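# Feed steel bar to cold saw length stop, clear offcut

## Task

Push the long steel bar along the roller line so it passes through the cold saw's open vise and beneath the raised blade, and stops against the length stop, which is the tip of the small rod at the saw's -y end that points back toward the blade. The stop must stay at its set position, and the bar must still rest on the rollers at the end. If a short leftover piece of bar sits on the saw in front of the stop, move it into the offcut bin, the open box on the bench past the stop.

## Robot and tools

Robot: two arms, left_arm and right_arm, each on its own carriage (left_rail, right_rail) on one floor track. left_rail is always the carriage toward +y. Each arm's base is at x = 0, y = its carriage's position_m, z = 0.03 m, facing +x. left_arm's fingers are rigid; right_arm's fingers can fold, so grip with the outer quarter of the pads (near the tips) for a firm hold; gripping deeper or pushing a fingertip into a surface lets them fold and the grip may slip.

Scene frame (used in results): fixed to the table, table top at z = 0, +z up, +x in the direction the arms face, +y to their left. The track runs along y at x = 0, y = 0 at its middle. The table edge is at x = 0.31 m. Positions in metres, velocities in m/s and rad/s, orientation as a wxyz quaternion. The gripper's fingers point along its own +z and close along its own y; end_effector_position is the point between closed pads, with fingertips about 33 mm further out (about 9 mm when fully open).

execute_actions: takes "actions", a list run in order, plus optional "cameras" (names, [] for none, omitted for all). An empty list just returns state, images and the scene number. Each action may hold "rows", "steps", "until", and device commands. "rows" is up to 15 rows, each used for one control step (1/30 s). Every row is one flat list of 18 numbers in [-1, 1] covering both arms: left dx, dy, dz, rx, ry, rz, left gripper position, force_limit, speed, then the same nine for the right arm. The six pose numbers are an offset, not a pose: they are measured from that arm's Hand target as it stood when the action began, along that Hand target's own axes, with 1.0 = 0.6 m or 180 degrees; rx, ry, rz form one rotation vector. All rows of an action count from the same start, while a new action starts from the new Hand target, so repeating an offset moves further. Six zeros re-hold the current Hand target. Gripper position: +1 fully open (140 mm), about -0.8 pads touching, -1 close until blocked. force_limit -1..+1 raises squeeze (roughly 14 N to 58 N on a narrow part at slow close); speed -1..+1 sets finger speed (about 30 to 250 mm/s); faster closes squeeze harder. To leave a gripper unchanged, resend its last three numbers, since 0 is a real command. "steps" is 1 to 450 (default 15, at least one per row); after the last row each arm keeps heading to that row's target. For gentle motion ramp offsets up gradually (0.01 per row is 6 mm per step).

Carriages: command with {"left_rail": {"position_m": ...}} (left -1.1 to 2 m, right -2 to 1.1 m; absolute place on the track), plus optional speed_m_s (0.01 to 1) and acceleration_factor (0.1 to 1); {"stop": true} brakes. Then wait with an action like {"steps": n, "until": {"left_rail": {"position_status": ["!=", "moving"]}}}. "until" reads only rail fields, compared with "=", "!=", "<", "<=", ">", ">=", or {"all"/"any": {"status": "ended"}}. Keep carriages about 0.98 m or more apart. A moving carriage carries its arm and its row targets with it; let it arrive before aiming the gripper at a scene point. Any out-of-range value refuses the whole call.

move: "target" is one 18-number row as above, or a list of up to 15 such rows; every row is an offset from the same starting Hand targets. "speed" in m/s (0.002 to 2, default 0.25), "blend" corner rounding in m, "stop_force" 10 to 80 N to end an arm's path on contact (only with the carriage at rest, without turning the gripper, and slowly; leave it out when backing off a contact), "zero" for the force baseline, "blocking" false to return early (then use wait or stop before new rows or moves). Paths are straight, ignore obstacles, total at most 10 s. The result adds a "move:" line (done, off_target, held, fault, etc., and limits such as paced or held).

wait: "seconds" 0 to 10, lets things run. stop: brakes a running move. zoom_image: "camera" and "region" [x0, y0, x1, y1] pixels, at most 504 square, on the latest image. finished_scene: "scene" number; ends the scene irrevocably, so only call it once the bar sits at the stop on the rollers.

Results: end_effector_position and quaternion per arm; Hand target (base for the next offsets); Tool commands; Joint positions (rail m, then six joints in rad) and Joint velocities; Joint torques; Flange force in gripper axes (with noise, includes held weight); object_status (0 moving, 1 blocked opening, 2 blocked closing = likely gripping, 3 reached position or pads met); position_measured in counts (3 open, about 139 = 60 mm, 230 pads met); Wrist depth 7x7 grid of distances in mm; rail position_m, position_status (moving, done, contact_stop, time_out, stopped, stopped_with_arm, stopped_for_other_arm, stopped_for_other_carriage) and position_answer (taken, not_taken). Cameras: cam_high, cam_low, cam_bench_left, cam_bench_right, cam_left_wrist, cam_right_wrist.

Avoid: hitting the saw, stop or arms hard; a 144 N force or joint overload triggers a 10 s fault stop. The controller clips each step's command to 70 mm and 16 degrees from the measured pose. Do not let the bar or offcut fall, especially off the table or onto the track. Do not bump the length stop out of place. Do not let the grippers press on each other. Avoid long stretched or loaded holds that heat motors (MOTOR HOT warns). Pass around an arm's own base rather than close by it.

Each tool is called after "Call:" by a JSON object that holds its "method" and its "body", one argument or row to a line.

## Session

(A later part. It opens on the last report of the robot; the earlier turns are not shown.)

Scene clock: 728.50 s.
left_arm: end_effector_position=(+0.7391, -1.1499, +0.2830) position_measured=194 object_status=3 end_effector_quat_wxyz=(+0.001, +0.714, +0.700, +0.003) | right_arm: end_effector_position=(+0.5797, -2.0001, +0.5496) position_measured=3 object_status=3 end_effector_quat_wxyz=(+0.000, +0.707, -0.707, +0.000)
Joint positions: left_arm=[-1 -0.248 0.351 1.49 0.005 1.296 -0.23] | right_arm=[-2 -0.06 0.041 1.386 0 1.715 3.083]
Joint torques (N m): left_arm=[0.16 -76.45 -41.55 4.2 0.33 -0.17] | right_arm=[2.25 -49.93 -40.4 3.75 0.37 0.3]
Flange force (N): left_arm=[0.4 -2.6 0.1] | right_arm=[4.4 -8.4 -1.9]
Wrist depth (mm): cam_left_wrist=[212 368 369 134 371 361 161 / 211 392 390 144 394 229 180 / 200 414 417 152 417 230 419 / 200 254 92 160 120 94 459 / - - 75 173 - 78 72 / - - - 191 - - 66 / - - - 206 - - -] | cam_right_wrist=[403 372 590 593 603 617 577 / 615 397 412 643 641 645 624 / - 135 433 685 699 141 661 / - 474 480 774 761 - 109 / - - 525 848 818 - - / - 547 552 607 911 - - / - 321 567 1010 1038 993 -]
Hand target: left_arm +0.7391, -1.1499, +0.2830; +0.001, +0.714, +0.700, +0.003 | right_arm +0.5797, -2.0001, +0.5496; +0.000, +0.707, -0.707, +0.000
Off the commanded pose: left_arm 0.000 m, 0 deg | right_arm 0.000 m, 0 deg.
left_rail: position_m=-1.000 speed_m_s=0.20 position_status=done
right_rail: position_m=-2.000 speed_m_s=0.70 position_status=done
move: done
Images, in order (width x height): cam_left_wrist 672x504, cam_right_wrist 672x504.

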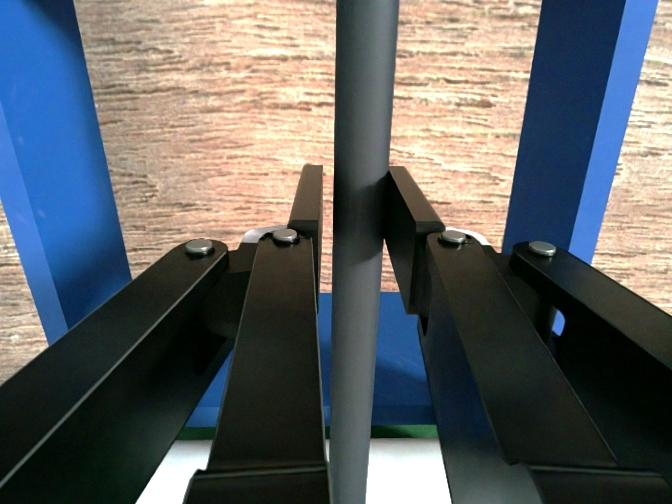

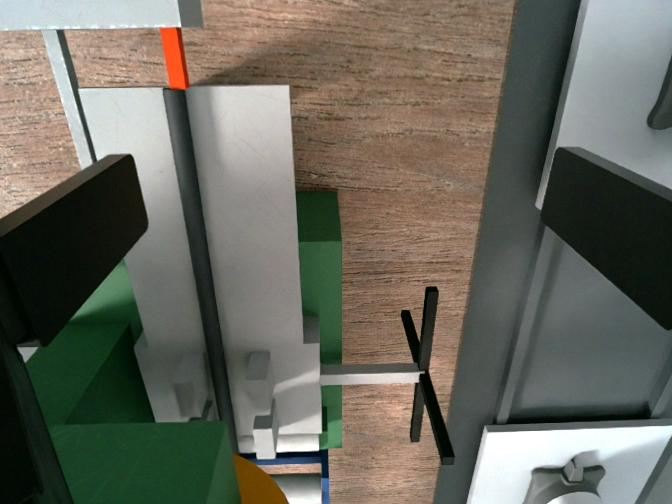

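Call:
{"method": "move", "body": {
  "target": [
    [0, 0.0017, 0, 0, 0, 0, -0.51, 0, -1, 0, 0, 0, 0, 0, 0, 1, 1, 1]
  ],
  "speed": 0.005,
  "cameras": ["cam_left_wrist", "cam_right_wrist"]
}}

Call:
{"method": "zoom_image", "body": {
  "camera": "cam_left_wrist",
  "region": [250, 100, 450, 250]
}}

Scene clock: 739.37 s.
left_arm: end_effector_position=(+0.7401, -1.1499, +0.2830) position_measured=194 object_status=3 end_effector_quat_wxyz=(+0.001, +0.714, +0.700, +0.003) | right_arm: end_effector_position=(+0.5797, -2.0001, +0.5496) position_measured=3 object_status=3 end_effector_quat_wxyz=(+0.000, +0.707, -0.707, +0.000)
Joint positions: left_arm=[-1 -0.247 0.352 1.488 0.005 1.297 -0.23] | right_arm=[-2 -0.06 0.041 1.386 0 1.715 3.083]
Joint torques (N m): left_arm=[0.38 -76.66 -41.56 4.14 0.29 -0.12] | right_arm=[2.17 -49.96 -40.48 3.7 0.4 0.23]
Flange force (N): left_arm=[0.0 -2.5 0.2] | right_arm=[4.1 -8.3 -1.8]
Wrist depth (mm): cam_left_wrist=[213 370 370 134 372 363 167 / 213 390 393 144 394 212 178 / 202 417 420 152 415 229 420 / 202 253 92 160 121 94 459 / - - 75 173 - 78 72 / - - - 191 - - 66 / - - - 206 - - -] | cam_right_wrist=[583 370 592 595 596 610 581 / 609 391 412 646 643 652 625 / - 410 441 687 701 142 654 / - 468 475 764 764 - 109 / - 525 515 795 818 - - / - 562 547 603 918 - - / - 327 703 1006 1028 1002 -]
Hand target: left_arm +0.7401, -1.1499, +0.2830; +0.001, +0.714, +0.700, +0.003 | right_arm +0.5797, -2.0001, +0.5496; +0.000, +0.707, -0.707, +0.000
Off the commanded pose: left_arm 0.000 m, 0 deg | right_arm 0.000 m, 0 deg.
left_rail: position_m=-1.000 speed_m_s=0.20 position_status=done
right_rail: position_m=-2.000 speed_m_s=0.70 position_status=done
move: done
Images, in order (width x height): cam_left_wrist 672x504, cam_right_wrist 672x504.

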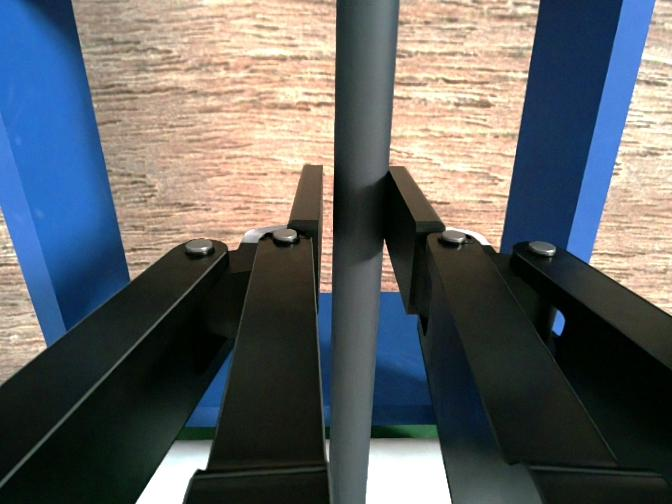

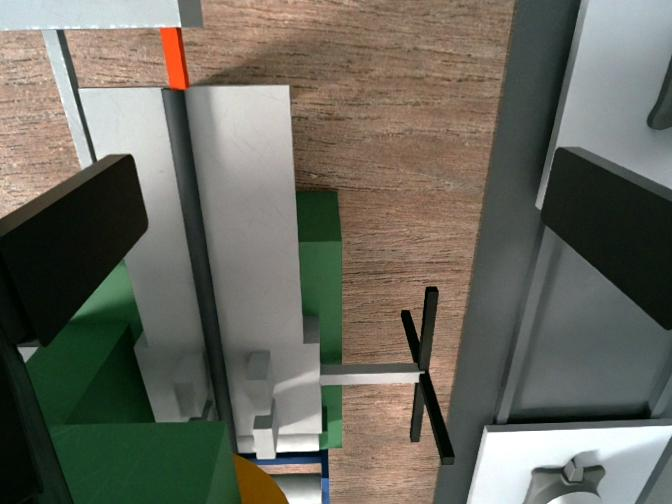

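Scaled by 2.520 from the camera's 672x504 image, which has a finer 960x720 frame.

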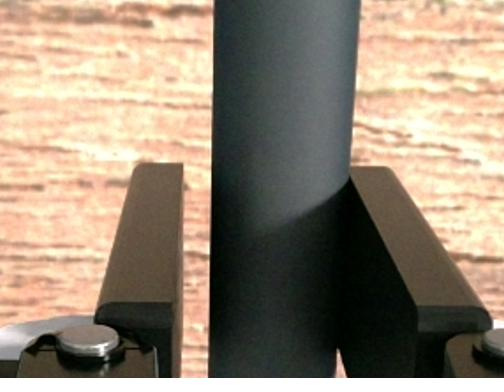

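Call:
{"method": "move", "body": {
  "target": [
    [0, -0.0133, 0, 0, 0, 0, -0.51, 0, -1, 0, 0, 0, 0, 0, 0, 1, 1, 1]
  ],
  "speed": 0.01,
  "cameras": ["cam_left_wrist", "cam_right_wrist"]
}}

Call:
{"method": "wait", "body": {
  "seconds": 1,
  "cameras": ["cam_left_wrist"]
}}

Scene clock: 747.77 s.
left_arm: end_effector_position=(+0.7322, -1.1497, +0.2830) position_measured=194 object_status=3 end_effector_quat_wxyz=(+0.001, +0.714, +0.700, +0.003) | right_arm: end_effector_position=(+0.5797, -2.0001, +0.5496) position_measured=3 object_status=3 end_effector_quat_wxyz=(+0.000, +0.707, -0.707, +0.000)
Joint positions: left_arm=[-1 -0.25 0.34 1.505 0.005 1.292 -0.232] | right_arm=[-2 -0.06 0.041 1.386 0 1.715 3.083]
Joint torques (N m): left_arm=[0.4 -74.57 -41.95 4.29 -0.21 -0.1] | right_arm=[2.15 -49.99 -40.48 3.72 0.4 0.26]
Flange force (N): left_arm=[0.6 -4.4 -0.6] | right_arm=[4.2 -8.4 -1.8]
Wrist depth (mm): cam_left_wrist=[199 368 371 134 371 368 170 / 200 390 392 144 393 386 182 / 200 414 418 152 418 245 192 / 194 238 92 160 121 94 454 / - - 75 173 - 78 72 / - - - 192 - - 66 / - - - 206 - - -] | cam_right_wrist=[403 371 589 601 606 627 580 / 619 400 410 643 646 645 624 / - 134 - 691 703 141 646 / - 145 471 746 754 - 109 / - 516 527 860 838 876 - / - 525 544 610 900 - - / - - 374 1006 1066 1024 -]
Hand target: left_arm +0.7322, -1.1497, +0.2830; +0.001, +0.714, +0.700, +0.003 | right_arm +0.5797, -2.0001, +0.5496; +0.000, +0.707, -0.707, +0.000
Off the commanded pose: left_arm 0.000 m, 0 deg | right_arm 0.000 m, 0 deg.
left_rail: position_m=-1.000 speed_m_s=0.20 position_status=done
right_rail: position_m=-2.000 speed_m_s=0.70 position_status=done
move: done
Images, in order (width x height): cam_left_wrist 672x504, cam_right_wrist 672x504.

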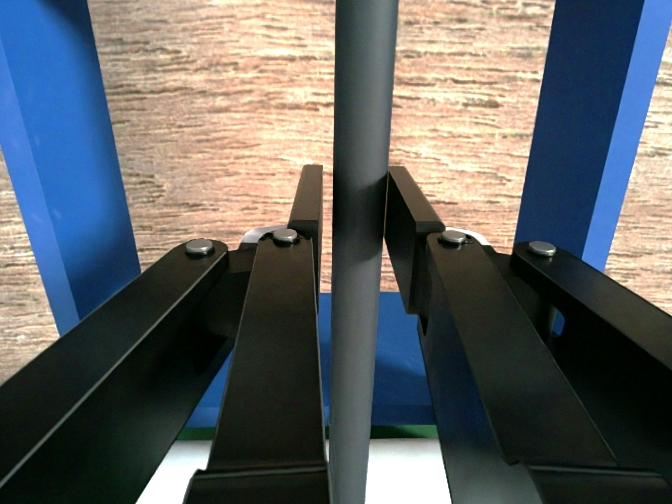

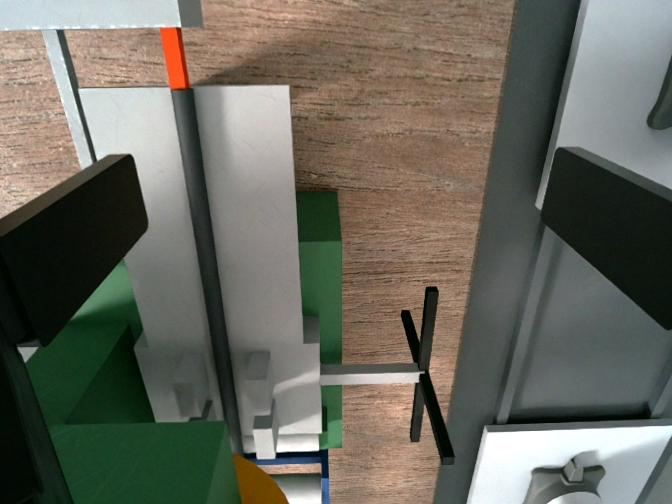

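Scene clock: 748.77 s.
left_arm: end_effector_position=(+0.7322, -1.1497, +0.2830) position_measured=194 object_status=3 end_effector_quat_wxyz=(+0.001, +0.714, +0.700, +0.003) | right_arm: end_effector_position=(+0.5797, -2.0001, +0.5496) position_measured=3 object_status=3 end_effector_quat_wxyz=(+0.000, +0.707, -0.707, +0.000)
Joint positions: left_arm=[-1 -0.25 0.34 1.505 0.005 1.292 -0.232] | right_arm=[-2 -0.06 0.041 1.386 0 1.715 3.083]
Joint torques (N m): left_arm=[0.27 -74.61 -41.77 4.21 0.06 -0.13] | right_arm=[2.27 -49.93 -40.46 3.7 0.37 0.28]
Flange force (N): left_arm=[1.0 -4.1 -0.3] | right_arm=[4.4 -8.3 -1.9]
Wrist depth (mm): cam_left_wrist=[199 367 369 134 370 368 171 / 200 392 392 143 398 384 181 / 200 414 414 152 414 245 192 / 193 239 92 160 121 94 452 / - - 75 173 - 78 72 / - - - 191 - - 66 / - - - 206 - - -] | cam_right_wrist=[404 370 590 590 604 609 576 / 614 425 412 630 650 648 617 / - 422 437 683 697 141 654 / - 464 470 746 761 - 109 / - 532 527 790 838 838 - / - 543 534 609 911 922 - / - 328 577 1015 1042 944 -]
Hand target: left_arm +0.7322, -1.1497, +0.2830; +0.001, +0.714, +0.700, +0.003 | right_arm +0.5797, -2.0001, +0.5496; +0.000, +0.707, -0.707, +0.000
Tool commands: left_gripper/position=-0.51 left_gripper/force_limit=+0.0 left_gripper/speed=-1.0 right_gripper/position=+1.0 right_gripper/force_limit=+1.0 right_gripper/speed=+1.0
Off the commanded pose: left_arm 0.000 m, 0 deg | right_arm 0.000 m, 0 deg.
left_rail: position_m=-1.000 speed_m_s=0.20 position_status=done
right_rail: position_m=-2.000 speed_m_s=0.70 position_status=done
wait: 1.00 s
Images, in order (width x height): cam_left_wrist 672x504.

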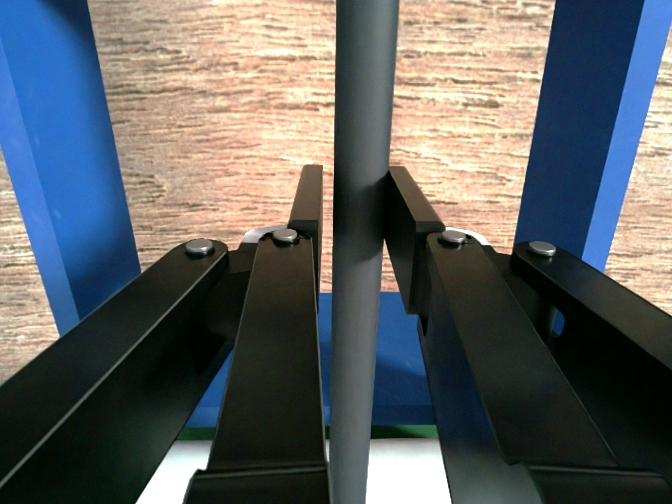

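Call:
{"method": "execute_actions", "body": {
  "actions": [
    {"rows": [[0, 0, 0, 0, 0, 0, 0.2, 0, 1, 0, 0, 0, 0, 0, 0, 1, 1, 1]], "steps": 15}
  ],
  "cameras": []
}}

Call:
{"method": "move", "body": {
  "target": [
    [0, 0, -0.25, 0, 0, 0, 0.2, 0, 1, 0, 0, 0, 0, 0, 0, 1, 1, 1]
  ],
  "speed": 0.2,
  "cameras": ["cam_left_wrist", "cam_right_wrist", "cam_bench_right"]
}}

Call:
{"method": "zoom_image", "body": {
  "camera": "cam_right_wrist",
  "region": [60, 20, 340, 230]
}}

Scene clock: 761.30 s.
left_arm: end_effector_position=(+0.7322, -1.1497, +0.2830) position_measured=104 object_status=3 end_effector_quat_wxyz=(+0.001, +0.714, +0.700, +0.003) | right_arm: end_effector_position=(+0.5797, -2.0001, +0.5496) position_measured=3 object_status=3 end_effector_quat_wxyz=(+0.000, +0.707, -0.707, +0.000)
Joint positions: left_arm=[-1 -0.25 0.34 1.505 0.005 1.292 -0.232] | right_arm=[-2 -0.06 0.041 1.386 0 1.715 3.083]
Joint torques (N m): left_arm=[0.47 -74.6 -41.95 4.29 -0.16 -0.12] | right_arm=[2.63 -49.8 -40.43 3.77 0.37 0.28]
Flange force (N): left_arm=[0.6 -4.5 -0.5] | right_arm=[5.1 -8.1 -1.9]
Wrist depth (mm): cam_left_wrist=[199 366 369 370 136 370 171 / 199 391 392 395 383 387 181 / 200 409 407 420 153 230 192 / - 93 437 450 163 109 192 / - 70 395 401 394 - 72 / - - 326 323 326 - - / - - 255 252 254 - -] | cam_right_wrist=[402 370 596 593 598 610 578 / 620 409 419 643 650 636 627 / - 422 428 679 705 681 652 / - 466 470 744 761 812 109 / - - 516 844 832 880 - / - 376 528 606 890 - - / - - 368 1006 1047 1002 -]
Hand target: left_arm +0.7322, -1.1497, +0.2830; +0.001, +0.714, +0.700, +0.003 | right_arm +0.5797, -2.0001, +0.5496; +0.000, +0.707, -0.707, +0.000
Off the commanded pose: left_arm 0.000 m, 0 deg | right_arm 0.000 m, 0 deg.
left_rail: position_m=-1.000 speed_m_s=0.20 position_status=done
right_rail: position_m=-2.000 speed_m_s=0.70 position_status=done
No camera images: "cameras" was empty.

Scene clock: 762.47 s.
left_arm: end_effector_position=(+0.7313, -1.1502, +0.4331) position_measured=104 object_status=3 end_effector_quat_wxyz=(+0.001, +0.714, +0.700, +0.003) | right_arm: end_effector_position=(+0.5797, -2.0001, +0.5496) position_measured=3 object_status=3 end_effector_quat_wxyz=(+0.000, +0.707, -0.707, +0.000)
Joint positions: left_arm=[-1 -0.251 0.304 1.283 0.004 1.551 -0.232] | right_arm=[-2 -0.06 0.041 1.386 0 1.715 3.083]
Joint torques (N m): left_arm=[0.39 -74.59 -42.56 4.46 -0.04 -0.2] | right_arm=[2.56 -50.13 -40.41 3.75 0.36 0.3]
Flange force (N): left_arm=[-0.3 0.6 -0.8] | right_arm=[4.8 -8.7 -2.1]
Wrist depth (mm): cam_left_wrist=[495 353 501 494 500 501 506 / 532 517 536 531 531 531 540 / 569 564 561 568 565 568 585 / - 91 494 537 531 109 615 / - 70 388 388 394 - 72 / - - 474 470 476 - - / - - 451 446 461 - -] | cam_right_wrist=[404 371 589 599 598 599 581 / 609 405 418 643 646 632 625 / - 424 442 685 699 141 654 / - 134 470 754 764 787 109 / - - 527 792 829 - - / - 541 552 606 915 972 - / - - 744 1010 1033 1006 -]
Hand target: left_arm +0.7314, -1.1502, +0.4330; +0.001, +0.714, +0.700, +0.003 | right_arm +0.5797, -2.0001, +0.5496; +0.000, +0.707, -0.707, +0.000
Off the commanded pose: left_arm 0.000 m, 0 deg | right_arm 0.000 m, 0 deg.
left_rail: position_m=-1.000 speed_m_s=0.20 position_status=done
right_rail: position_m=-2.000 speed_m_s=0.70 position_status=done
move: done
Images, in order (width x height): cam_bench_right 672x504, cam_left_wrist 672x504, cam_right_wrist 672x504.

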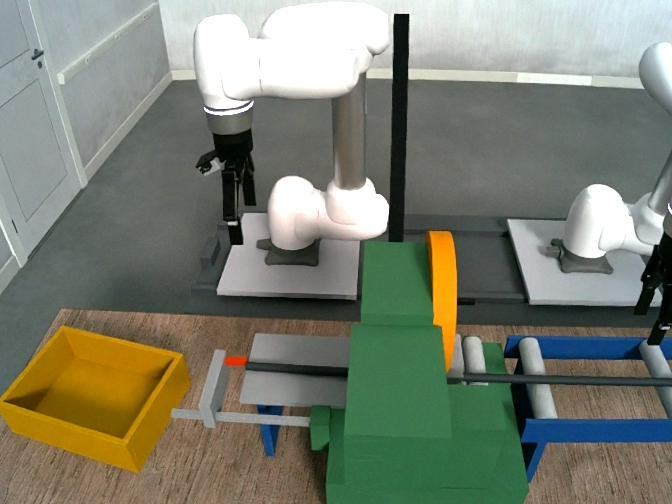

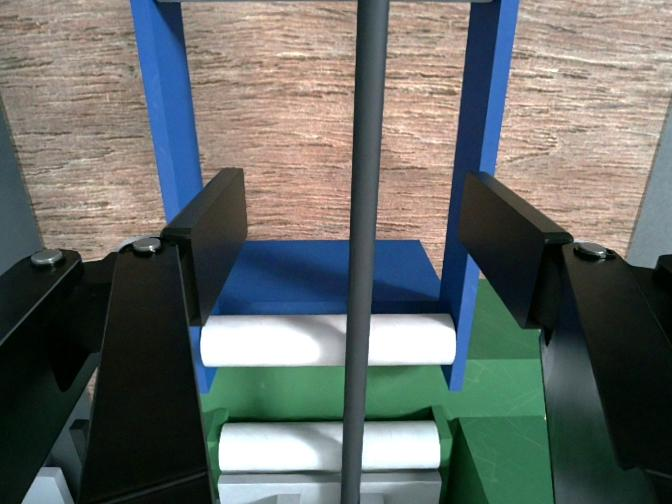

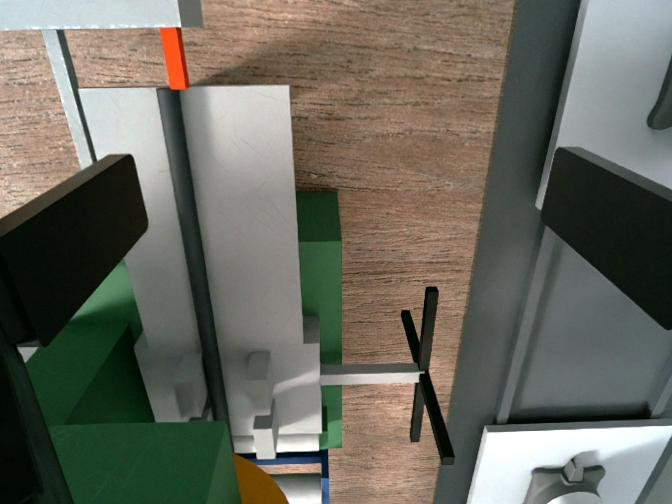

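Scaled by 1.800 from the camera's 672x504 image, which has a finer 960x720 frame.

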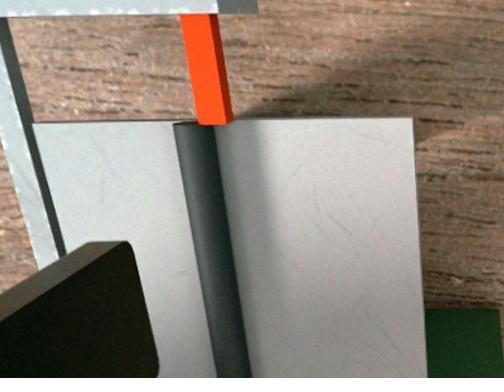

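Call:
{"method": "move", "body": {
  "target": [0, 0, 0, 0, 0, 0, 0.2, 0, 1, -0.05, -0.265, 0.3, 0, 0, 0, -0.8, -1, 0],
  "speed": 0.2,
  "cameras": ["cam_right_wrist", "cam_bench_right"]
}}

Scene clock: 772.40 s.
left_arm: end_effector_position=(+0.7314, -1.1502, +0.4330) position_measured=104 object_status=3 end_effector_quat_wxyz=(+0.001, +0.714, +0.700, +0.003) | right_arm: end_effector_position=(+0.7387, -1.9702, +0.3697) position_measured=229 object_status=3 end_effector_quat_wxyz=(+0.000, +0.707, -0.707, +0.000)
Joint positions: left_arm=[-1 -0.251 0.304 1.282 0.004 1.551 -0.232] | right_arm=[-2 -0.006 0.302 1.399 0 1.441 3.136]
Joint torques (N m): left_arm=[0.52 -72.6 -43.5 4.44 -0.14 -0.15] | right_arm=[2.38 -76.39 -40.44 3.7 0.45 0.25]
Flange force (N): left_arm=[0.4 -4.6 0.8] | right_arm=[3.1 -8.7 0.3]
Wrist depth (mm): cam_left_wrist=[499 351 503 498 503 501 509 / 530 512 537 526 530 528 542 / 569 560 557 573 573 570 585 / - 91 498 531 537 109 626 / - 70 391 385 396 - 72 / - - 472 466 479 - - / - - 442 451 457 - -] | cam_right_wrist=[432 423 429 425 435 438 449 / 463 451 237 218 240 489 479 / 502 493 254 109 260 501 521 / 539 - 83 - - - 559 / - - - - - - - / - - - - - - - / - - - - - - -]
Hand target: left_arm +0.7314, -1.1502, +0.4330; +0.001, +0.714, +0.700, +0.003 | right_arm +0.7387, -1.9702, +0.3696; +0.000, +0.707, -0.707, +0.000
Off the commanded pose: left_arm 0.000 m, 0 deg | right_arm 0.000 m, 0 deg.
left_rail: position_m=-1.000 speed_m_s=0.20 position_status=done
right_rail: position_m=-2.000 speed_m_s=0.70 position_status=done
move: done
Images, in order (width x height): cam_bench_right 672x504, cam_right_wrist 672x504.

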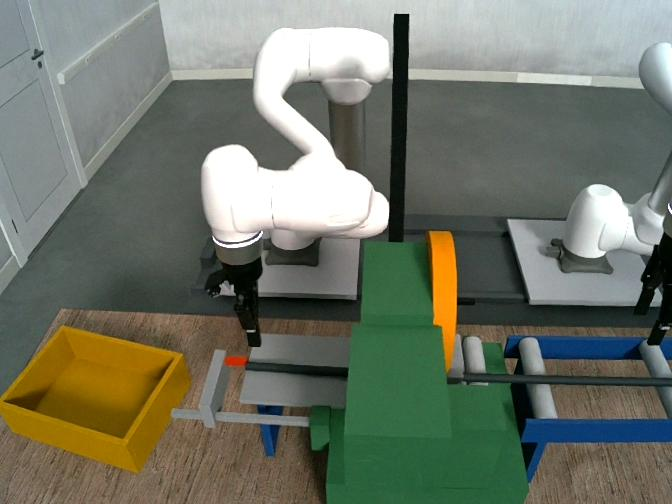

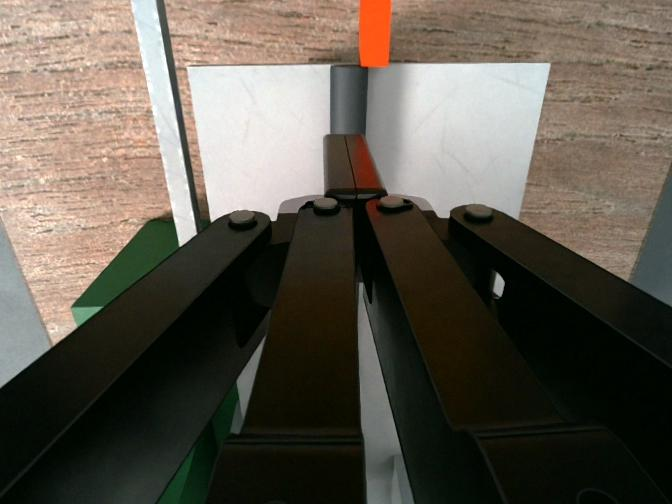

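Call:
{"method": "move", "body": {
  "target": [0, 0, 0, 0, 0, 0, 0.2, 0, 1, 0, 0.0025, 0.085, 0, 0, 0, -0.8, -1, 0],
  "speed": 0.1,
  "cameras": []
}}

Call:
{"method": "move", "body": {
  "target": [0, 0, 0, 0, 0, 0, 0.2, 0, 1, 0, 0, 0.06, 0, 0, 0, -0.8, -1, 0],
  "speed": 0.008,
  "stop_force": 10,
  "cameras": ["cam_right_wrist"]
}}

Call:
{"method": "move", "body": {
  "target": [0, 0, 0, 0, 0, 0, 0.2, 0, 1, 0, 0, -0.05, 0, 0, 0, -0.8, -1, 0],
  "speed": 0.1,
  "cameras": ["cam_right_wrist"]
}}

Scene clock: 779.97 s.
left_arm: end_effector_position=(+0.7314, -1.1502, +0.4330) position_measured=104 object_status=3 end_effector_quat_wxyz=(+0.001, +0.714, +0.700, +0.003) | right_arm: end_effector_position=(+0.7372, -1.9702, +0.3187) position_measured=229 object_status=3 end_effector_quat_wxyz=(+0.000, +0.707, -0.707, +0.000)
Joint positions: left_arm=[-1 -0.251 0.304 1.282 0.004 1.551 -0.232] | right_arm=[-2 -0.006 0.314 1.475 0 1.352 3.136]
Joint torques (N m): left_arm=[0 -72.63 -43.46 4.45 -0.12 -0.11] | right_arm=[2.49 -77.28 -40.03 3.68 0.42 0.31]
Flange force (N): left_arm=[0.7 -4.3 0.8] | right_arm=[3.5 -9.0 1.5]
Wrist depth (mm): cam_left_wrist=[504 353 501 496 499 504 510 / 525 515 534 526 526 544 534 / 572 566 562 572 569 570 585 / 604 91 496 534 528 109 628 / - 70 391 385 394 - 72 / - - 476 470 473 - - / - - 445 446 456 - -] | cam_right_wrist=[386 382 391 388 391 400 400 / 415 206 187 184 192 192 433 / 452 230 205 109 205 208 468 / 490 - 83 - - - 510 / - - - - - - - / - - - - - - - / - - - - - - -]
Hand target: left_arm +0.7314, -1.1502, +0.4330; +0.001, +0.714, +0.700, +0.003 | right_arm +0.7372, -1.9702, +0.3186; +0.000, +0.707, -0.707, +0.000
Off the commanded pose: left_arm 0.000 m, 0 deg | right_arm 0.000 m, 0 deg.
left_rail: position_m=-1.000 speed_m_s=0.20 position_status=done
right_rail: position_m=-2.000 speed_m_s=0.70 position_status=done
move: done
No camera images: "cameras" was empty.

Scene clock: 782.77 s.
left_arm: end_effector_position=(+0.7314, -1.1502, +0.4330) position_measured=104 object_status=3 end_effector_quat_wxyz=(+0.001, +0.714, +0.700, +0.003) | right_arm: end_effector_position=(+0.7373, -1.9702, +0.3010) position_measured=229 object_status=3 end_effector_quat_wxyz=(+0.000, +0.707, -0.707, +0.000)
Joint positions: left_arm=[-1 -0.251 0.304 1.282 0.004 1.551 -0.232] | right_arm=[-2 -0.006 0.32 1.499 0 1.322 3.136]
Joint torques (N m): left_arm=[0.18 -72.89 -43.41 4.46 -0.14 -0.16] | right_arm=[2.38 -63.28 -28.5 3.67 0.19 0.26]
Flange force (N): left_arm=[0.7 -3.8 0.6] | right_arm=[3.3 -10.4 -19.0]
Wrist depth (mm): cam_left_wrist=[499 351 503 495 498 501 512 / 523 516 539 532 530 536 538 / 575 564 551 564 568 566 589 / - 91 504 531 537 109 617 / - 70 392 384 398 - 72 / - - 472 459 481 - - / - - 451 443 459 - -] | cam_right_wrist=[360 370 375 376 377 382 384 / 398 197 173 159 177 179 410 / 432 204 187 108 186 190 443 / 470 - 83 - - - 494 / - - - - - - - / - - - - - - - / - - - - - - -]
Hand target: left_arm +0.7314, -1.1502, +0.4330; +0.001, +0.714, +0.700, +0.003 | right_arm +0.7373, -1.9702, +0.3010; +0.000, +0.707, -0.707, +0.000 (not the last commanded pose)
Off the commanded pose: left_arm 0.000 m, 0 deg | right_arm 0.018 m, 0 deg.
left_rail: position_m=-1.000 speed_m_s=0.20 position_status=done
right_rail: position_m=-2.000 speed_m_s=0.70 position_status=done
move: contact (right_arm)
Images, in order (width x height): cam_right_wrist 672x504.

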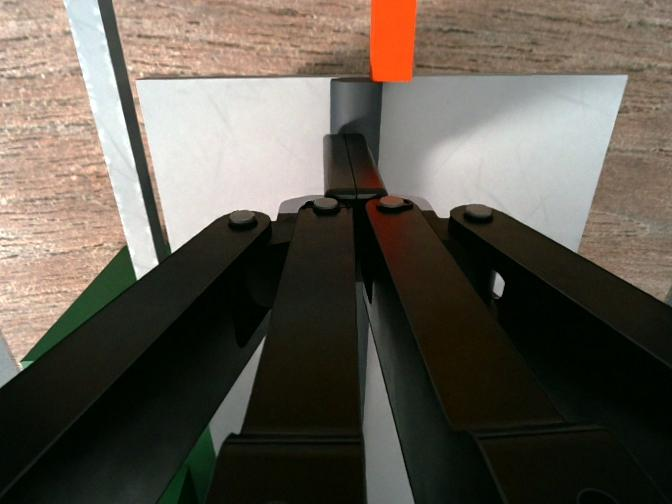

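Scene clock: 783.53 s.
left_arm: end_effector_position=(+0.7314, -1.1502, +0.4330) position_measured=104 object_status=3 end_effector_quat_wxyz=(+0.001, +0.714, +0.700, +0.003) | right_arm: end_effector_position=(+0.7373, -1.9702, +0.3310) position_measured=229 object_status=3 end_effector_quat_wxyz=(+0.000, +0.707, -0.707, +0.000)
Joint positions: left_arm=[-1 -0.251 0.304 1.282 0.004 1.551 -0.232] | right_arm=[-2 -0.006 0.31 1.458 0 1.373 3.136]
Joint torques (N m): left_arm=[0.41 -72.84 -43.31 4.44 -0.15 -0.12] | right_arm=[2.44 -77.42 -39.58 3.62 0.36 0.31]
Flange force (N): left_arm=[0.5 -3.8 0.4] | right_arm=[3.3 -11.0 0.7]
Wrist depth (mm): cam_left_wrist=[494 353 508 493 500 504 509 / 528 521 537 537 536 532 544 / 562 554 557 566 564 570 588 / 610 91 495 527 528 109 617 / - 70 391 388 394 - 72 / - - 471 464 478 - - / - - 448 444 457 - -] | cam_right_wrist=[396 390 404 401 407 409 412 / 429 217 200 195 206 205 444 / 461 247 217 120 217 222 484 / 501 - 83 - - - 522 / - - - - - - - / - - - - - - - / - - - - - - -]
Hand target: left_arm +0.7314, -1.1502, +0.4330; +0.001, +0.714, +0.700, +0.003 | right_arm +0.7373, -1.9702, +0.3310; +0.000, +0.707, -0.707, +0.000
Off the commanded pose: left_arm 0.000 m, 0 deg | right_arm 0.000 m, 0 deg.
left_rail: position_m=-1.000 speed_m_s=0.20 position_status=done
right_rail: position_m=-2.000 speed_m_s=0.70 position_status=done
move: done
Images, in order (width x height): cam_right_wrist 672x504.

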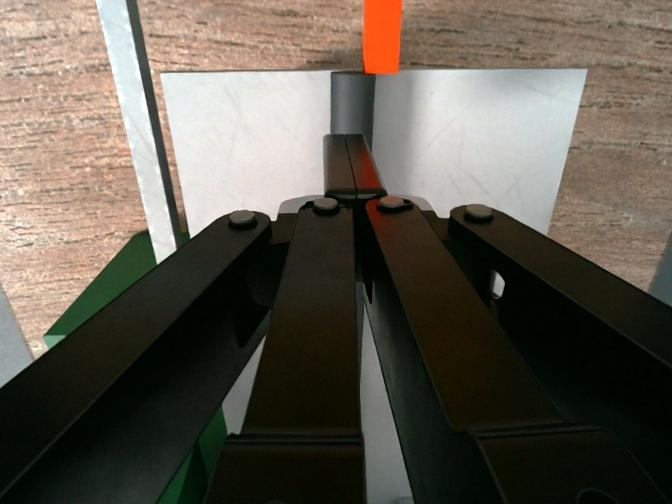

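Call:
{"method": "move", "body": {
  "target": [
    [0, 0, 0, 0, 0, 0, -0.08, 0, 1, 0, 0, -0.25, 0, 0, 0, -0.8, -1, 0],
    [0, 0, 0.25, 0, 0, 0, -0.08, 0, 1, 0, 0.265, -0.3, 0, 0, 0, 1, -1, 0]
  ],
  "speed": 0.15,
  "cameras": ["cam_left_wrist", "cam_right_wrist"]
}}

Scene clock: 800.93 s.
left_arm: end_effector_position=(+0.7322, -1.1497, +0.2830) position_measured=139 object_status=3 end_effector_quat_wxyz=(+0.001, +0.714, +0.700, +0.003) | right_arm: end_effector_position=(+0.5783, -1.9701, +0.5110) position_measured=3 object_status=0 end_effector_quat_wxyz=(+0.000, +0.707, -0.707, +0.000)
Joint positions: left_arm=[-1 -0.25 0.34 1.505 0.005 1.292 -0.232] | right_arm=[-2 -0.008 0.033 1.464 0 1.645 3.134]
Joint torques (N m): left_arm=[0.36 -74.88 -41.87 4.32 -0.15 -0.14] | right_arm=[2.51 -49.52 -40.71 3.7 0.44 0.22]
Flange force (N): left_arm=[0.1 -3.8 -0.4] | right_arm=[4.2 -8.8 -1.4]
Wrist depth (mm): cam_left_wrist=[199 366 369 370 136 369 171 / 199 392 394 396 386 385 181 / 199 412 409 423 150 247 192 / 189 91 118 441 155 103 189 / - 75 119 398 179 - 77 / - - 327 325 326 - - / - - 255 252 251 - -] | cam_right_wrist=[547 541 552 567 567 573 547 / 375 367 371 609 606 619 589 / 405 376 - 641 657 141 617 / - 425 436 721 719 679 109 / - 475 476 792 771 809 835 / - 482 512 610 848 860 - / - - 576 948 985 948 -]
Hand target: left_arm +0.7322, -1.1497, +0.2830; +0.001, +0.714, +0.700, +0.003 | right_arm +0.5783, -1.9701, +0.5110; +0.000, +0.707, -0.707, +0.000
Off the commanded pose: left_arm 0.000 m, 0 deg | right_arm 0.000 m, 0 deg.
left_rail: position_m=-1.000 speed_m_s=0.20 position_status=done
right_rail: position_m=-2.000 speed_m_s=0.70 position_status=done
move: done
Images, in order (width x height): cam_left_wrist 672x504, cam_right_wrist 672x504.

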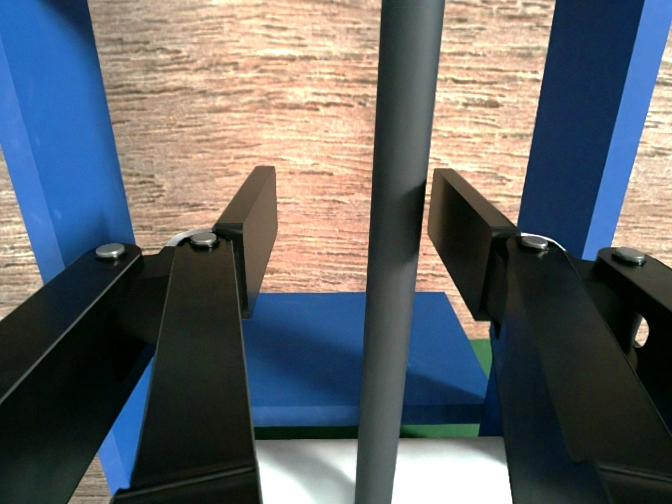

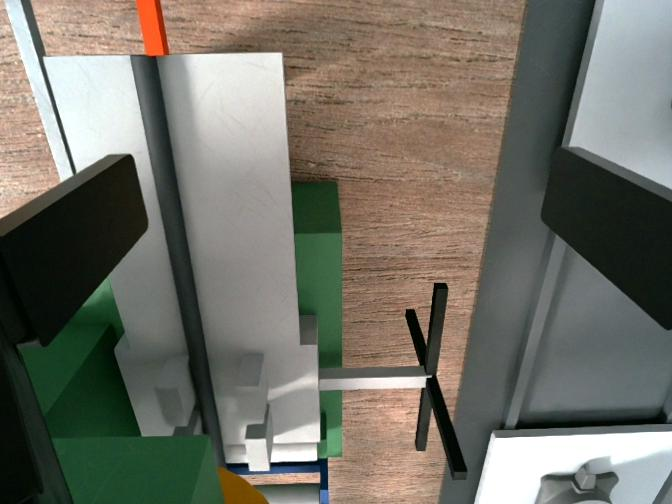

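Call:
{"method": "move", "body": {
  "target": [
    [0, -0.0283, 0, 0, 0, 0, -0.08, 0, 1, 0, 0, 0, 0, 0, 0, 1, -1, 0]
  ],
  "speed": 0.01,
  "cameras": ["cam_left_wrist", "cam_right_wrist"]
}}

Call:
{"method": "execute_actions", "body": {
  "actions": [
    {"rows": [[0, 0.0133, 0, 0, 0, 0, -0.08, 0, 1, 0, 0, 0, 0, 0, 0, 1, -1, 0]], "steps": 10}
  ],
  "cameras": ["cam_left_wrist", "cam_right_wrist"]
}}

Call:
{"method": "wait", "body": {
  "seconds": 2,
  "cameras": ["cam_left_wrist", "cam_right_wrist"]
}}

Scene clock: 808.37 s.
left_arm: end_effector_position=(+0.7152, -1.1494, +0.2829) position_measured=139 object_status=3 end_effector_quat_wxyz=(+0.001, +0.714, +0.700, +0.003) | right_arm: end_effector_position=(+0.5783, -1.9701, +0.5110) position_measured=3 object_status=3 end_effector_quat_wxyz=(+0.000, +0.707, -0.707, +0.000)
Joint positions: left_arm=[-1 -0.255 0.314 1.54 0.005 1.282 -0.238] | right_arm=[-2 -0.008 0.033 1.464 0 1.645 3.134]
Joint torques (N m): left_arm=[0.24 -73.42 -41.16 4.14 0.4 -0.15] | right_arm=[2.11 -49.49 -40.77 3.74 0.38 0.27]
Flange force (N): left_arm=[-0.1 -1.2 0.3] | right_arm=[3.6 -8.6 -1.4]
Wrist depth (mm): cam_left_wrist=[171 363 370 370 137 371 187 / 171 380 392 397 144 398 188 / 178 236 407 420 151 417 190 / - 89 118 449 157 103 189 / - 75 118 394 174 - 77 / - - 328 327 320 - - / - - 254 255 250 - -] | cam_right_wrist=[547 548 551 568 567 590 550 / 382 367 369 607 607 610 586 / 406 382 405 646 659 141 612 / - 425 434 703 719 746 109 / - 476 477 771 771 838 - / - 473 514 555 841 904 - / - 312 551 960 993 956 -]
Hand target: left_arm +0.7152, -1.1494, +0.2829; +0.001, +0.714, +0.700, +0.003 | right_arm +0.5783, -1.9701, +0.5110; +0.000, +0.707, -0.707, +0.000
Off the commanded pose: left_arm 0.000 m, 0 deg | right_arm 0.000 m, 0 deg.
left_rail: position_m=-1.000 speed_m_s=0.20 position_status=done
right_rail: position_m=-2.000 speed_m_s=0.70 position_status=done
move: done
Images, in order (width x height): cam_left_wrist 672x504, cam_right_wrist 672x504.

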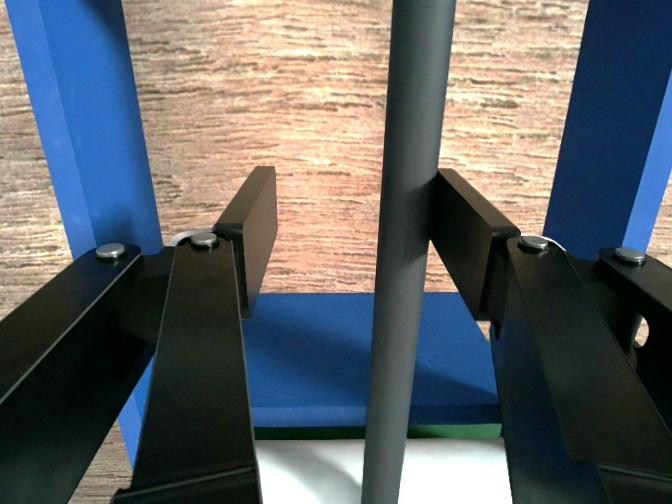

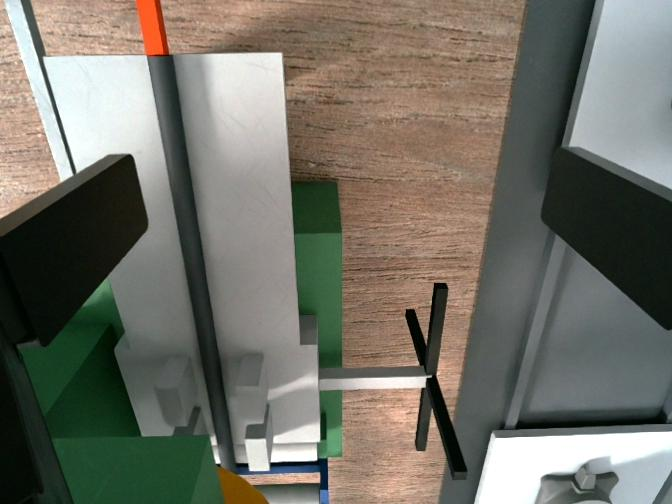

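Scene clock: 808.90 s.
left_arm: end_effector_position=(+0.7232, -1.1496, +0.2830) position_measured=139 object_status=3 end_effector_quat_wxyz=(+0.001, +0.714, +0.700, +0.003) | right_arm: end_effector_position=(+0.5783, -1.9701, +0.5110) position_measured=3 object_status=3 end_effector_quat_wxyz=(+0.000, +0.707, -0.707, +0.000)
Joint positions: left_arm=[-1 -0.253 0.327 1.524 0.005 1.287 -0.235] | right_arm=[-2 -0.008 0.033 1.464 0 1.645 3.134]
Joint torques (N m): left_arm=[0.75 -73.44 -41.73 4.31 -0.14 -0.15] | right_arm=[2.3 -49.63 -40.64 3.76 0.41 0.31]
Flange force (N): left_arm=[-0.4 -3.8 -0.1] | right_arm=[4.1 -9.1 -1.5]
Wrist depth (mm): cam_left_wrist=[185 364 372 370 137 370 176 / 186 388 394 394 145 390 176 / 185 411 408 426 151 413 195 / - 90 118 452 158 103 189 / - 75 118 396 174 - 77 / - - 328 331 321 - - / - - 255 255 249 - -] | cam_right_wrist=[543 543 548 566 562 584 546 / 547 358 370 610 607 606 584 / - 371 400 652 659 141 617 / - 425 436 675 721 - 109 / - 475 475 769 776 779 - / - 445 513 558 854 863 - / 310 299 567 964 968 937 -]
Hand target: left_arm +0.7232, -1.1496, +0.2830; +0.001, +0.714, +0.700, +0.003 | right_arm +0.5783, -1.9701, +0.5110; +0.000, +0.707, -0.707, +0.000
Off the commanded pose: left_arm 0.000 m, 0 deg | right_arm 0.000 m, 0 deg.
left_rail: position_m=-1.000 speed_m_s=0.20 position_status=done
right_rail: position_m=-2.000 speed_m_s=0.70 position_status=done
Images, in order (width x height): cam_left_wrist 672x504, cam_right_wrist 672x504.

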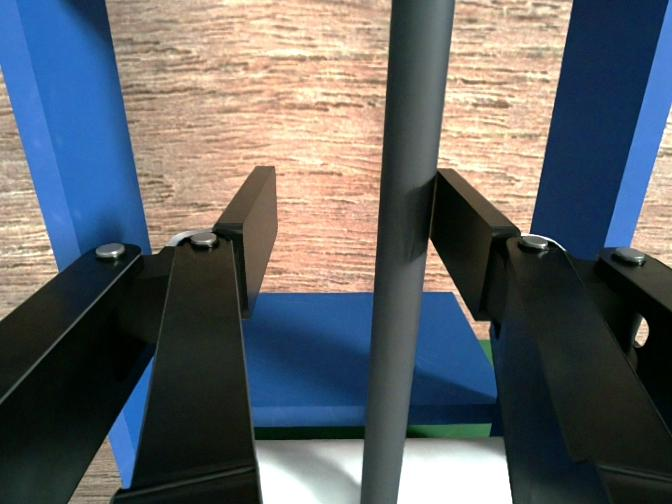

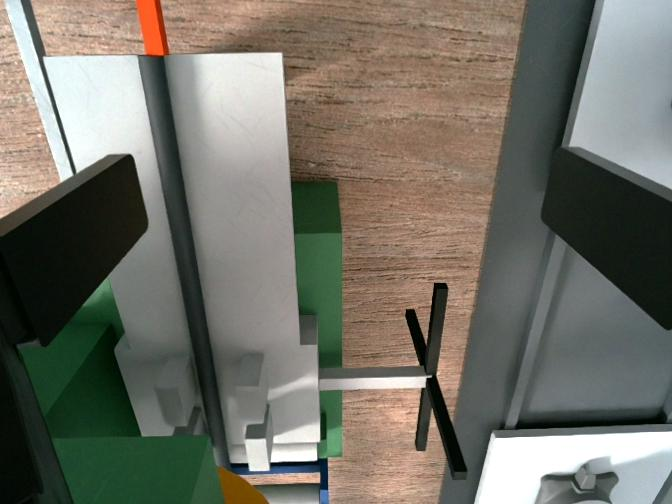

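Scene clock: 810.90 s.
left_arm: end_effector_position=(+0.7232, -1.1496, +0.2830) position_measured=139 object_status=3 end_effector_quat_wxyz=(+0.001, +0.714, +0.700, +0.003) | right_arm: end_effector_position=(+0.5783, -1.9701, +0.5110) position_measured=3 object_status=3 end_effector_quat_wxyz=(+0.000, +0.707, -0.707, +0.000)
Joint positions: left_arm=[-1 -0.253 0.327 1.524 0.005 1.287 -0.235] | right_arm=[-2 -0.008 0.033 1.464 0 1.645 3.134]
Joint torques (N m): left_arm=[-0.02 -72.67 -39.51 4.04 1.04 -0.19] | right_arm=[2.08 -49.43 -40.77 3.72 0.37 0.28]
Flange force (N): left_arm=[0.4 -0.7 -1.6] | right_arm=[3.6 -8.6 -1.2]
Wrist depth (mm): cam_left_wrist=[185 361 368 371 136 371 175 / 185 389 392 393 143 390 176 / 186 409 411 425 151 411 196 / - 90 118 452 158 103 189 / - 75 375 397 173 - 77 / - - 327 330 320 - - / - - 255 254 250 - -] | cam_right_wrist=[546 546 546 562 566 564 544 / 376 363 370 609 610 620 584 / 405 374 396 648 661 639 620 / - 407 438 739 714 - 109 / - 452 477 766 771 - - / - 476 515 564 838 - - / - - 568 948 980 - -]
Hand target: left_arm +0.7232, -1.1496, +0.2830; +0.001, +0.714, +0.700, +0.003 | right_arm +0.5783, -1.9701, +0.5110; +0.000, +0.707, -0.707, +0.000
Tool commands: left_gripper/position=-0.08 left_gripper/force_limit=+0.0 left_gripper/speed=+1.0 right_gripper/position=+1.0 right_gripper/force_limit=-1.0 right_gripper/speed=+0.0
Off the commanded pose: left_arm 0.000 m, 0 deg | right_arm 0.000 m, 0 deg.
left_rail: position_m=-1.000 speed_m_s=0.20 position_status=done
right_rail: position_m=-2.000 speed_m_s=0.70 position_status=done
wait: 2.00 s
Images, in order (width x height): cam_left_wrist 672x504, cam_right_wrist 672x504.

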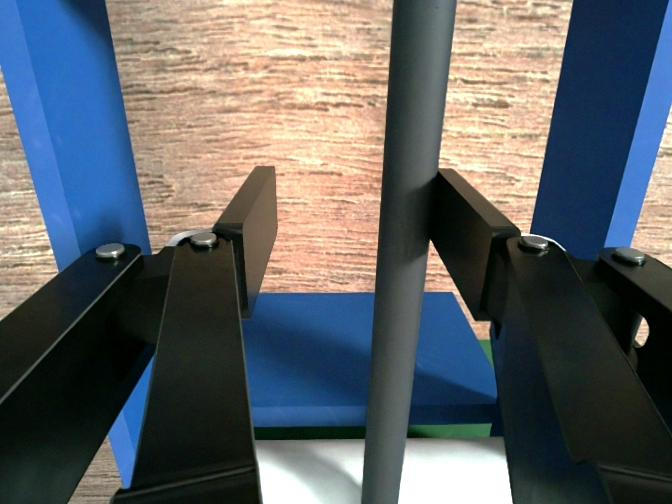

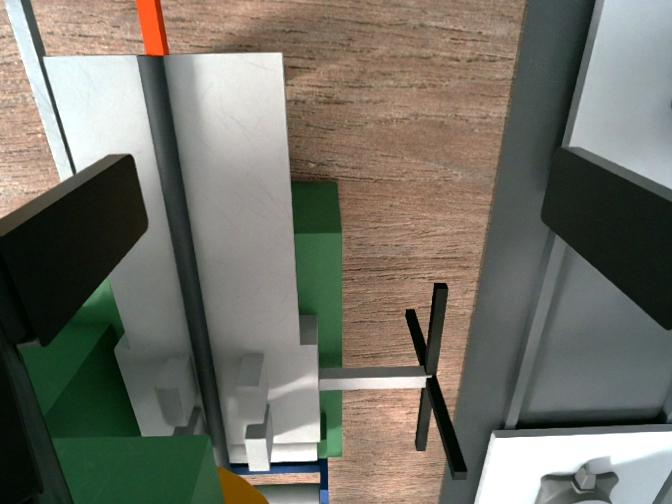

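Call:
{"method": "execute_actions", "body": {
  "actions": [],
  "cameras": ["cam_left_wrist","cam_right_wrist"]
}}

Scene clock: 839.80 s.
left_arm: end_effector_position=(+0.7232, -1.1496, +0.2830) position_measured=139 object_status=3 end_effector_quat_wxyz=(+0.001, +0.714, +0.700, +0.003) | right_arm: end_effector_position=(+0.5783, -1.9701, +0.5110) position_measured=3 object_status=3 end_effector_quat_wxyz=(+0.000, +0.707, -0.707, +0.000)
Joint positions: left_arm=[-1 -0.253 0.327 1.524 0.005 1.287 -0.235] | right_arm=[-2 -0.008 0.033 1.464 0 1.645 3.134]
Joint velocities: within noise
Joint torques (N m): left_arm=[-0.06 -72.95 -39.58 4.03 1.09 -0.14] | right_arm=[2.09 -49.5 -40.73 3.76 0.42 0.27]
Flange force (N): left_arm=[0.6 -0.6 -1.1] | right_arm=[3.6 -8.7 -1.4]
Wrist depth (mm): cam_left_wrist=[185 364 370 371 136 374 175 / 185 390 394 396 144 393 177 / 185 409 410 422 151 411 196 / - 90 118 453 158 103 189 / - 75 374 395 174 - 77 / - - 328 328 320 - - / - - 254 256 251 - -] | cam_right_wrist=[542 547 550 566 566 580 547 / 573 373 371 599 607 614 589 / - 384 400 637 659 141 612 / - 424 434 693 716 - 109 / - - 476 771 782 - - / - 474 509 560 860 - - / - - 573 952 980 948 -]
Hand target: left_arm +0.7232, -1.1496, +0.2830; +0.001, +0.714, +0.700, +0.003 | right_arm +0.5783, -1.9701, +0.5110; +0.000, +0.707, -0.707, +0.000
Tool commands: left_gripper/position=-0.08 left_gripper/force_limit=+0.0 left_gripper/speed=+1.0 right_gripper/position=+1.0 right_gripper/force_limit=-1.0 right_gripper/speed=+0.0
Off the commanded pose: left_arm 0.000 m, 0 deg | right_arm 0.000 m, 0 deg.
left_rail: position_m=-1.000 speed_m_s=0.20 position_status=done
right_rail: position_m=-2.000 speed_m_s=0.70 position_status=done
Images, in order (width x height): cam_left_wrist 672x504, cam_right_wrist 672x504.

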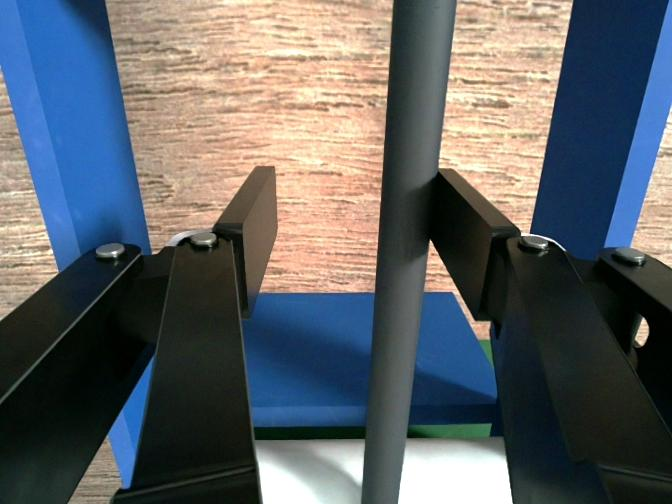

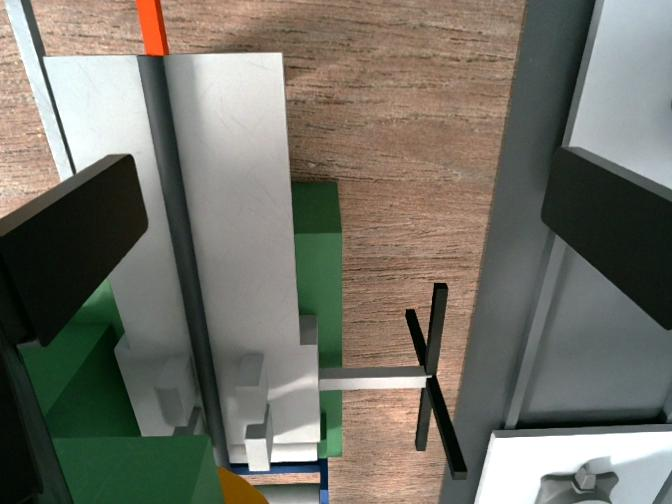

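Call:
{"method": "execute_actions", "body": {
  "actions": [
    {"rows":[[0,0,0,0,0,0,0.6,0,-1,0,0,0,0,0,0,1,-1,0]],"steps":60},
    {"rows":[[0,0,-0.03,0,0,0,0.6,0,-1,0,0,0,0,0,0,1,-1,0],[0,0,-0.06,0,0,0,0.6,0,-1,0,0,0,0,0,0,1,-1,0],[0,0,-0.09,0,0,0,0.6,0,-1,0,0,0,0,0,0,1,-1,0],[0,0,-0.12,0,0,0,0.6,0,-1,0,0,0,0,0,0,1,-1,0],[0,0,-0.15,0,0,0,0.6,0,-1,0,0,0,0,0,0,1,-1,0],[0,0,-0.18,0,0,0,0.6,0,-1,0,0,0,0,0,0,1,-1,0],[0,0,-0.21,0,0,0,0.6,0,-1,0,0,0,0,0,0,1,-1,0],[0,0,-0.25,0,0,0,0.6,0,-1,0,0,0,0,0,0,1,-1,0]],"steps":30}
  ],
  "cameras": ["cam_left_wrist","cam_right_wrist"]
}}

Scene clock: 847.10 s.
left_arm: end_effector_position=(+0.7224, -1.1501, +0.4330) position_measured=53 object_status=3 end_effector_quat_wxyz=(+0.001, +0.714, +0.700, +0.003) | right_arm: end_effector_position=(+0.5783, -1.9701, +0.5110) position_measured=3 object_status=3 end_effector_quat_wxyz=(+0.000, +0.707, -0.707, +0.000)
Joint positions: left_arm=[-1 -0.254 0.289 1.302 0.004 1.546 -0.235] | right_arm=[-2 -0.008 0.033 1.464 0 1.645 3.134]
Joint torques (N m): left_arm=[0.18 -71.3 -43.41 4.46 -0.13 -0.14] | right_arm=[2.58 -49.37 -40.7 3.76 0.38 0.25]
Flange force (N): left_arm=[0.7 -3.9 0.5] | right_arm=[4.5 -8.6 -1.7]
Flange force at the end of the 1st action (N): left_arm=[0.6 -3.3 -0.4] | right_arm=[4.0 -8.7 -1.5]
Wrist depth (mm): cam_left_wrist=[493 487 501 504 498 495 505 / 536 530 533 527 533 531 543 / 566 325 570 572 576 338 576 / - 109 531 533 532 132 99 / - 651 446 385 398 505 97 / - 724 473 467 478 485 71 / - 767 452 446 457 438 -] | cam_right_wrist=[542 541 555 560 564 576 544 / 387 357 - 604 614 624 589 / - 371 407 643 657 641 620 / - 419 434 723 721 721 109 / - 473 478 756 774 844 - / - 488 512 559 838 893 - / - - 574 944 976 952 -]
Hand target: left_arm +0.7224, -1.1500, +0.4330; +0.001, +0.714, +0.700, +0.003 | right_arm +0.5783, -1.9701, +0.5110; +0.000, +0.707, -0.707, +0.000
Off the commanded pose: left_arm 0.000 m, 0 deg | right_arm 0.000 m, 0 deg.
left_rail: position_m=-1.000 speed_m_s=0.20 position_status=done
right_rail: position_m=-2.000 speed_m_s=0.70 position_status=done
Images, in order (width x height): cam_left_wrist 672x504, cam_right_wrist 672x504.

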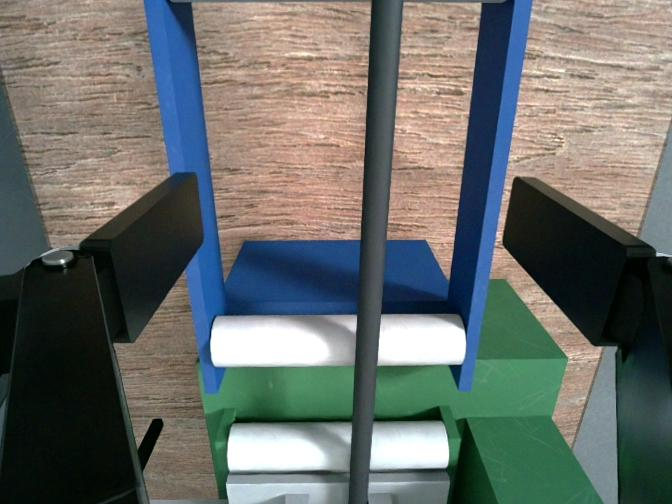

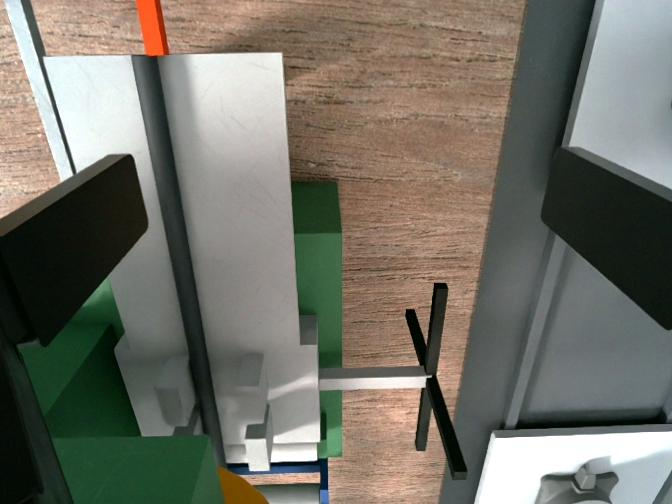

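Call:
{"method": "finished_scene", "body": {
  "scene": 1
}}

The scene is finished: the task was done.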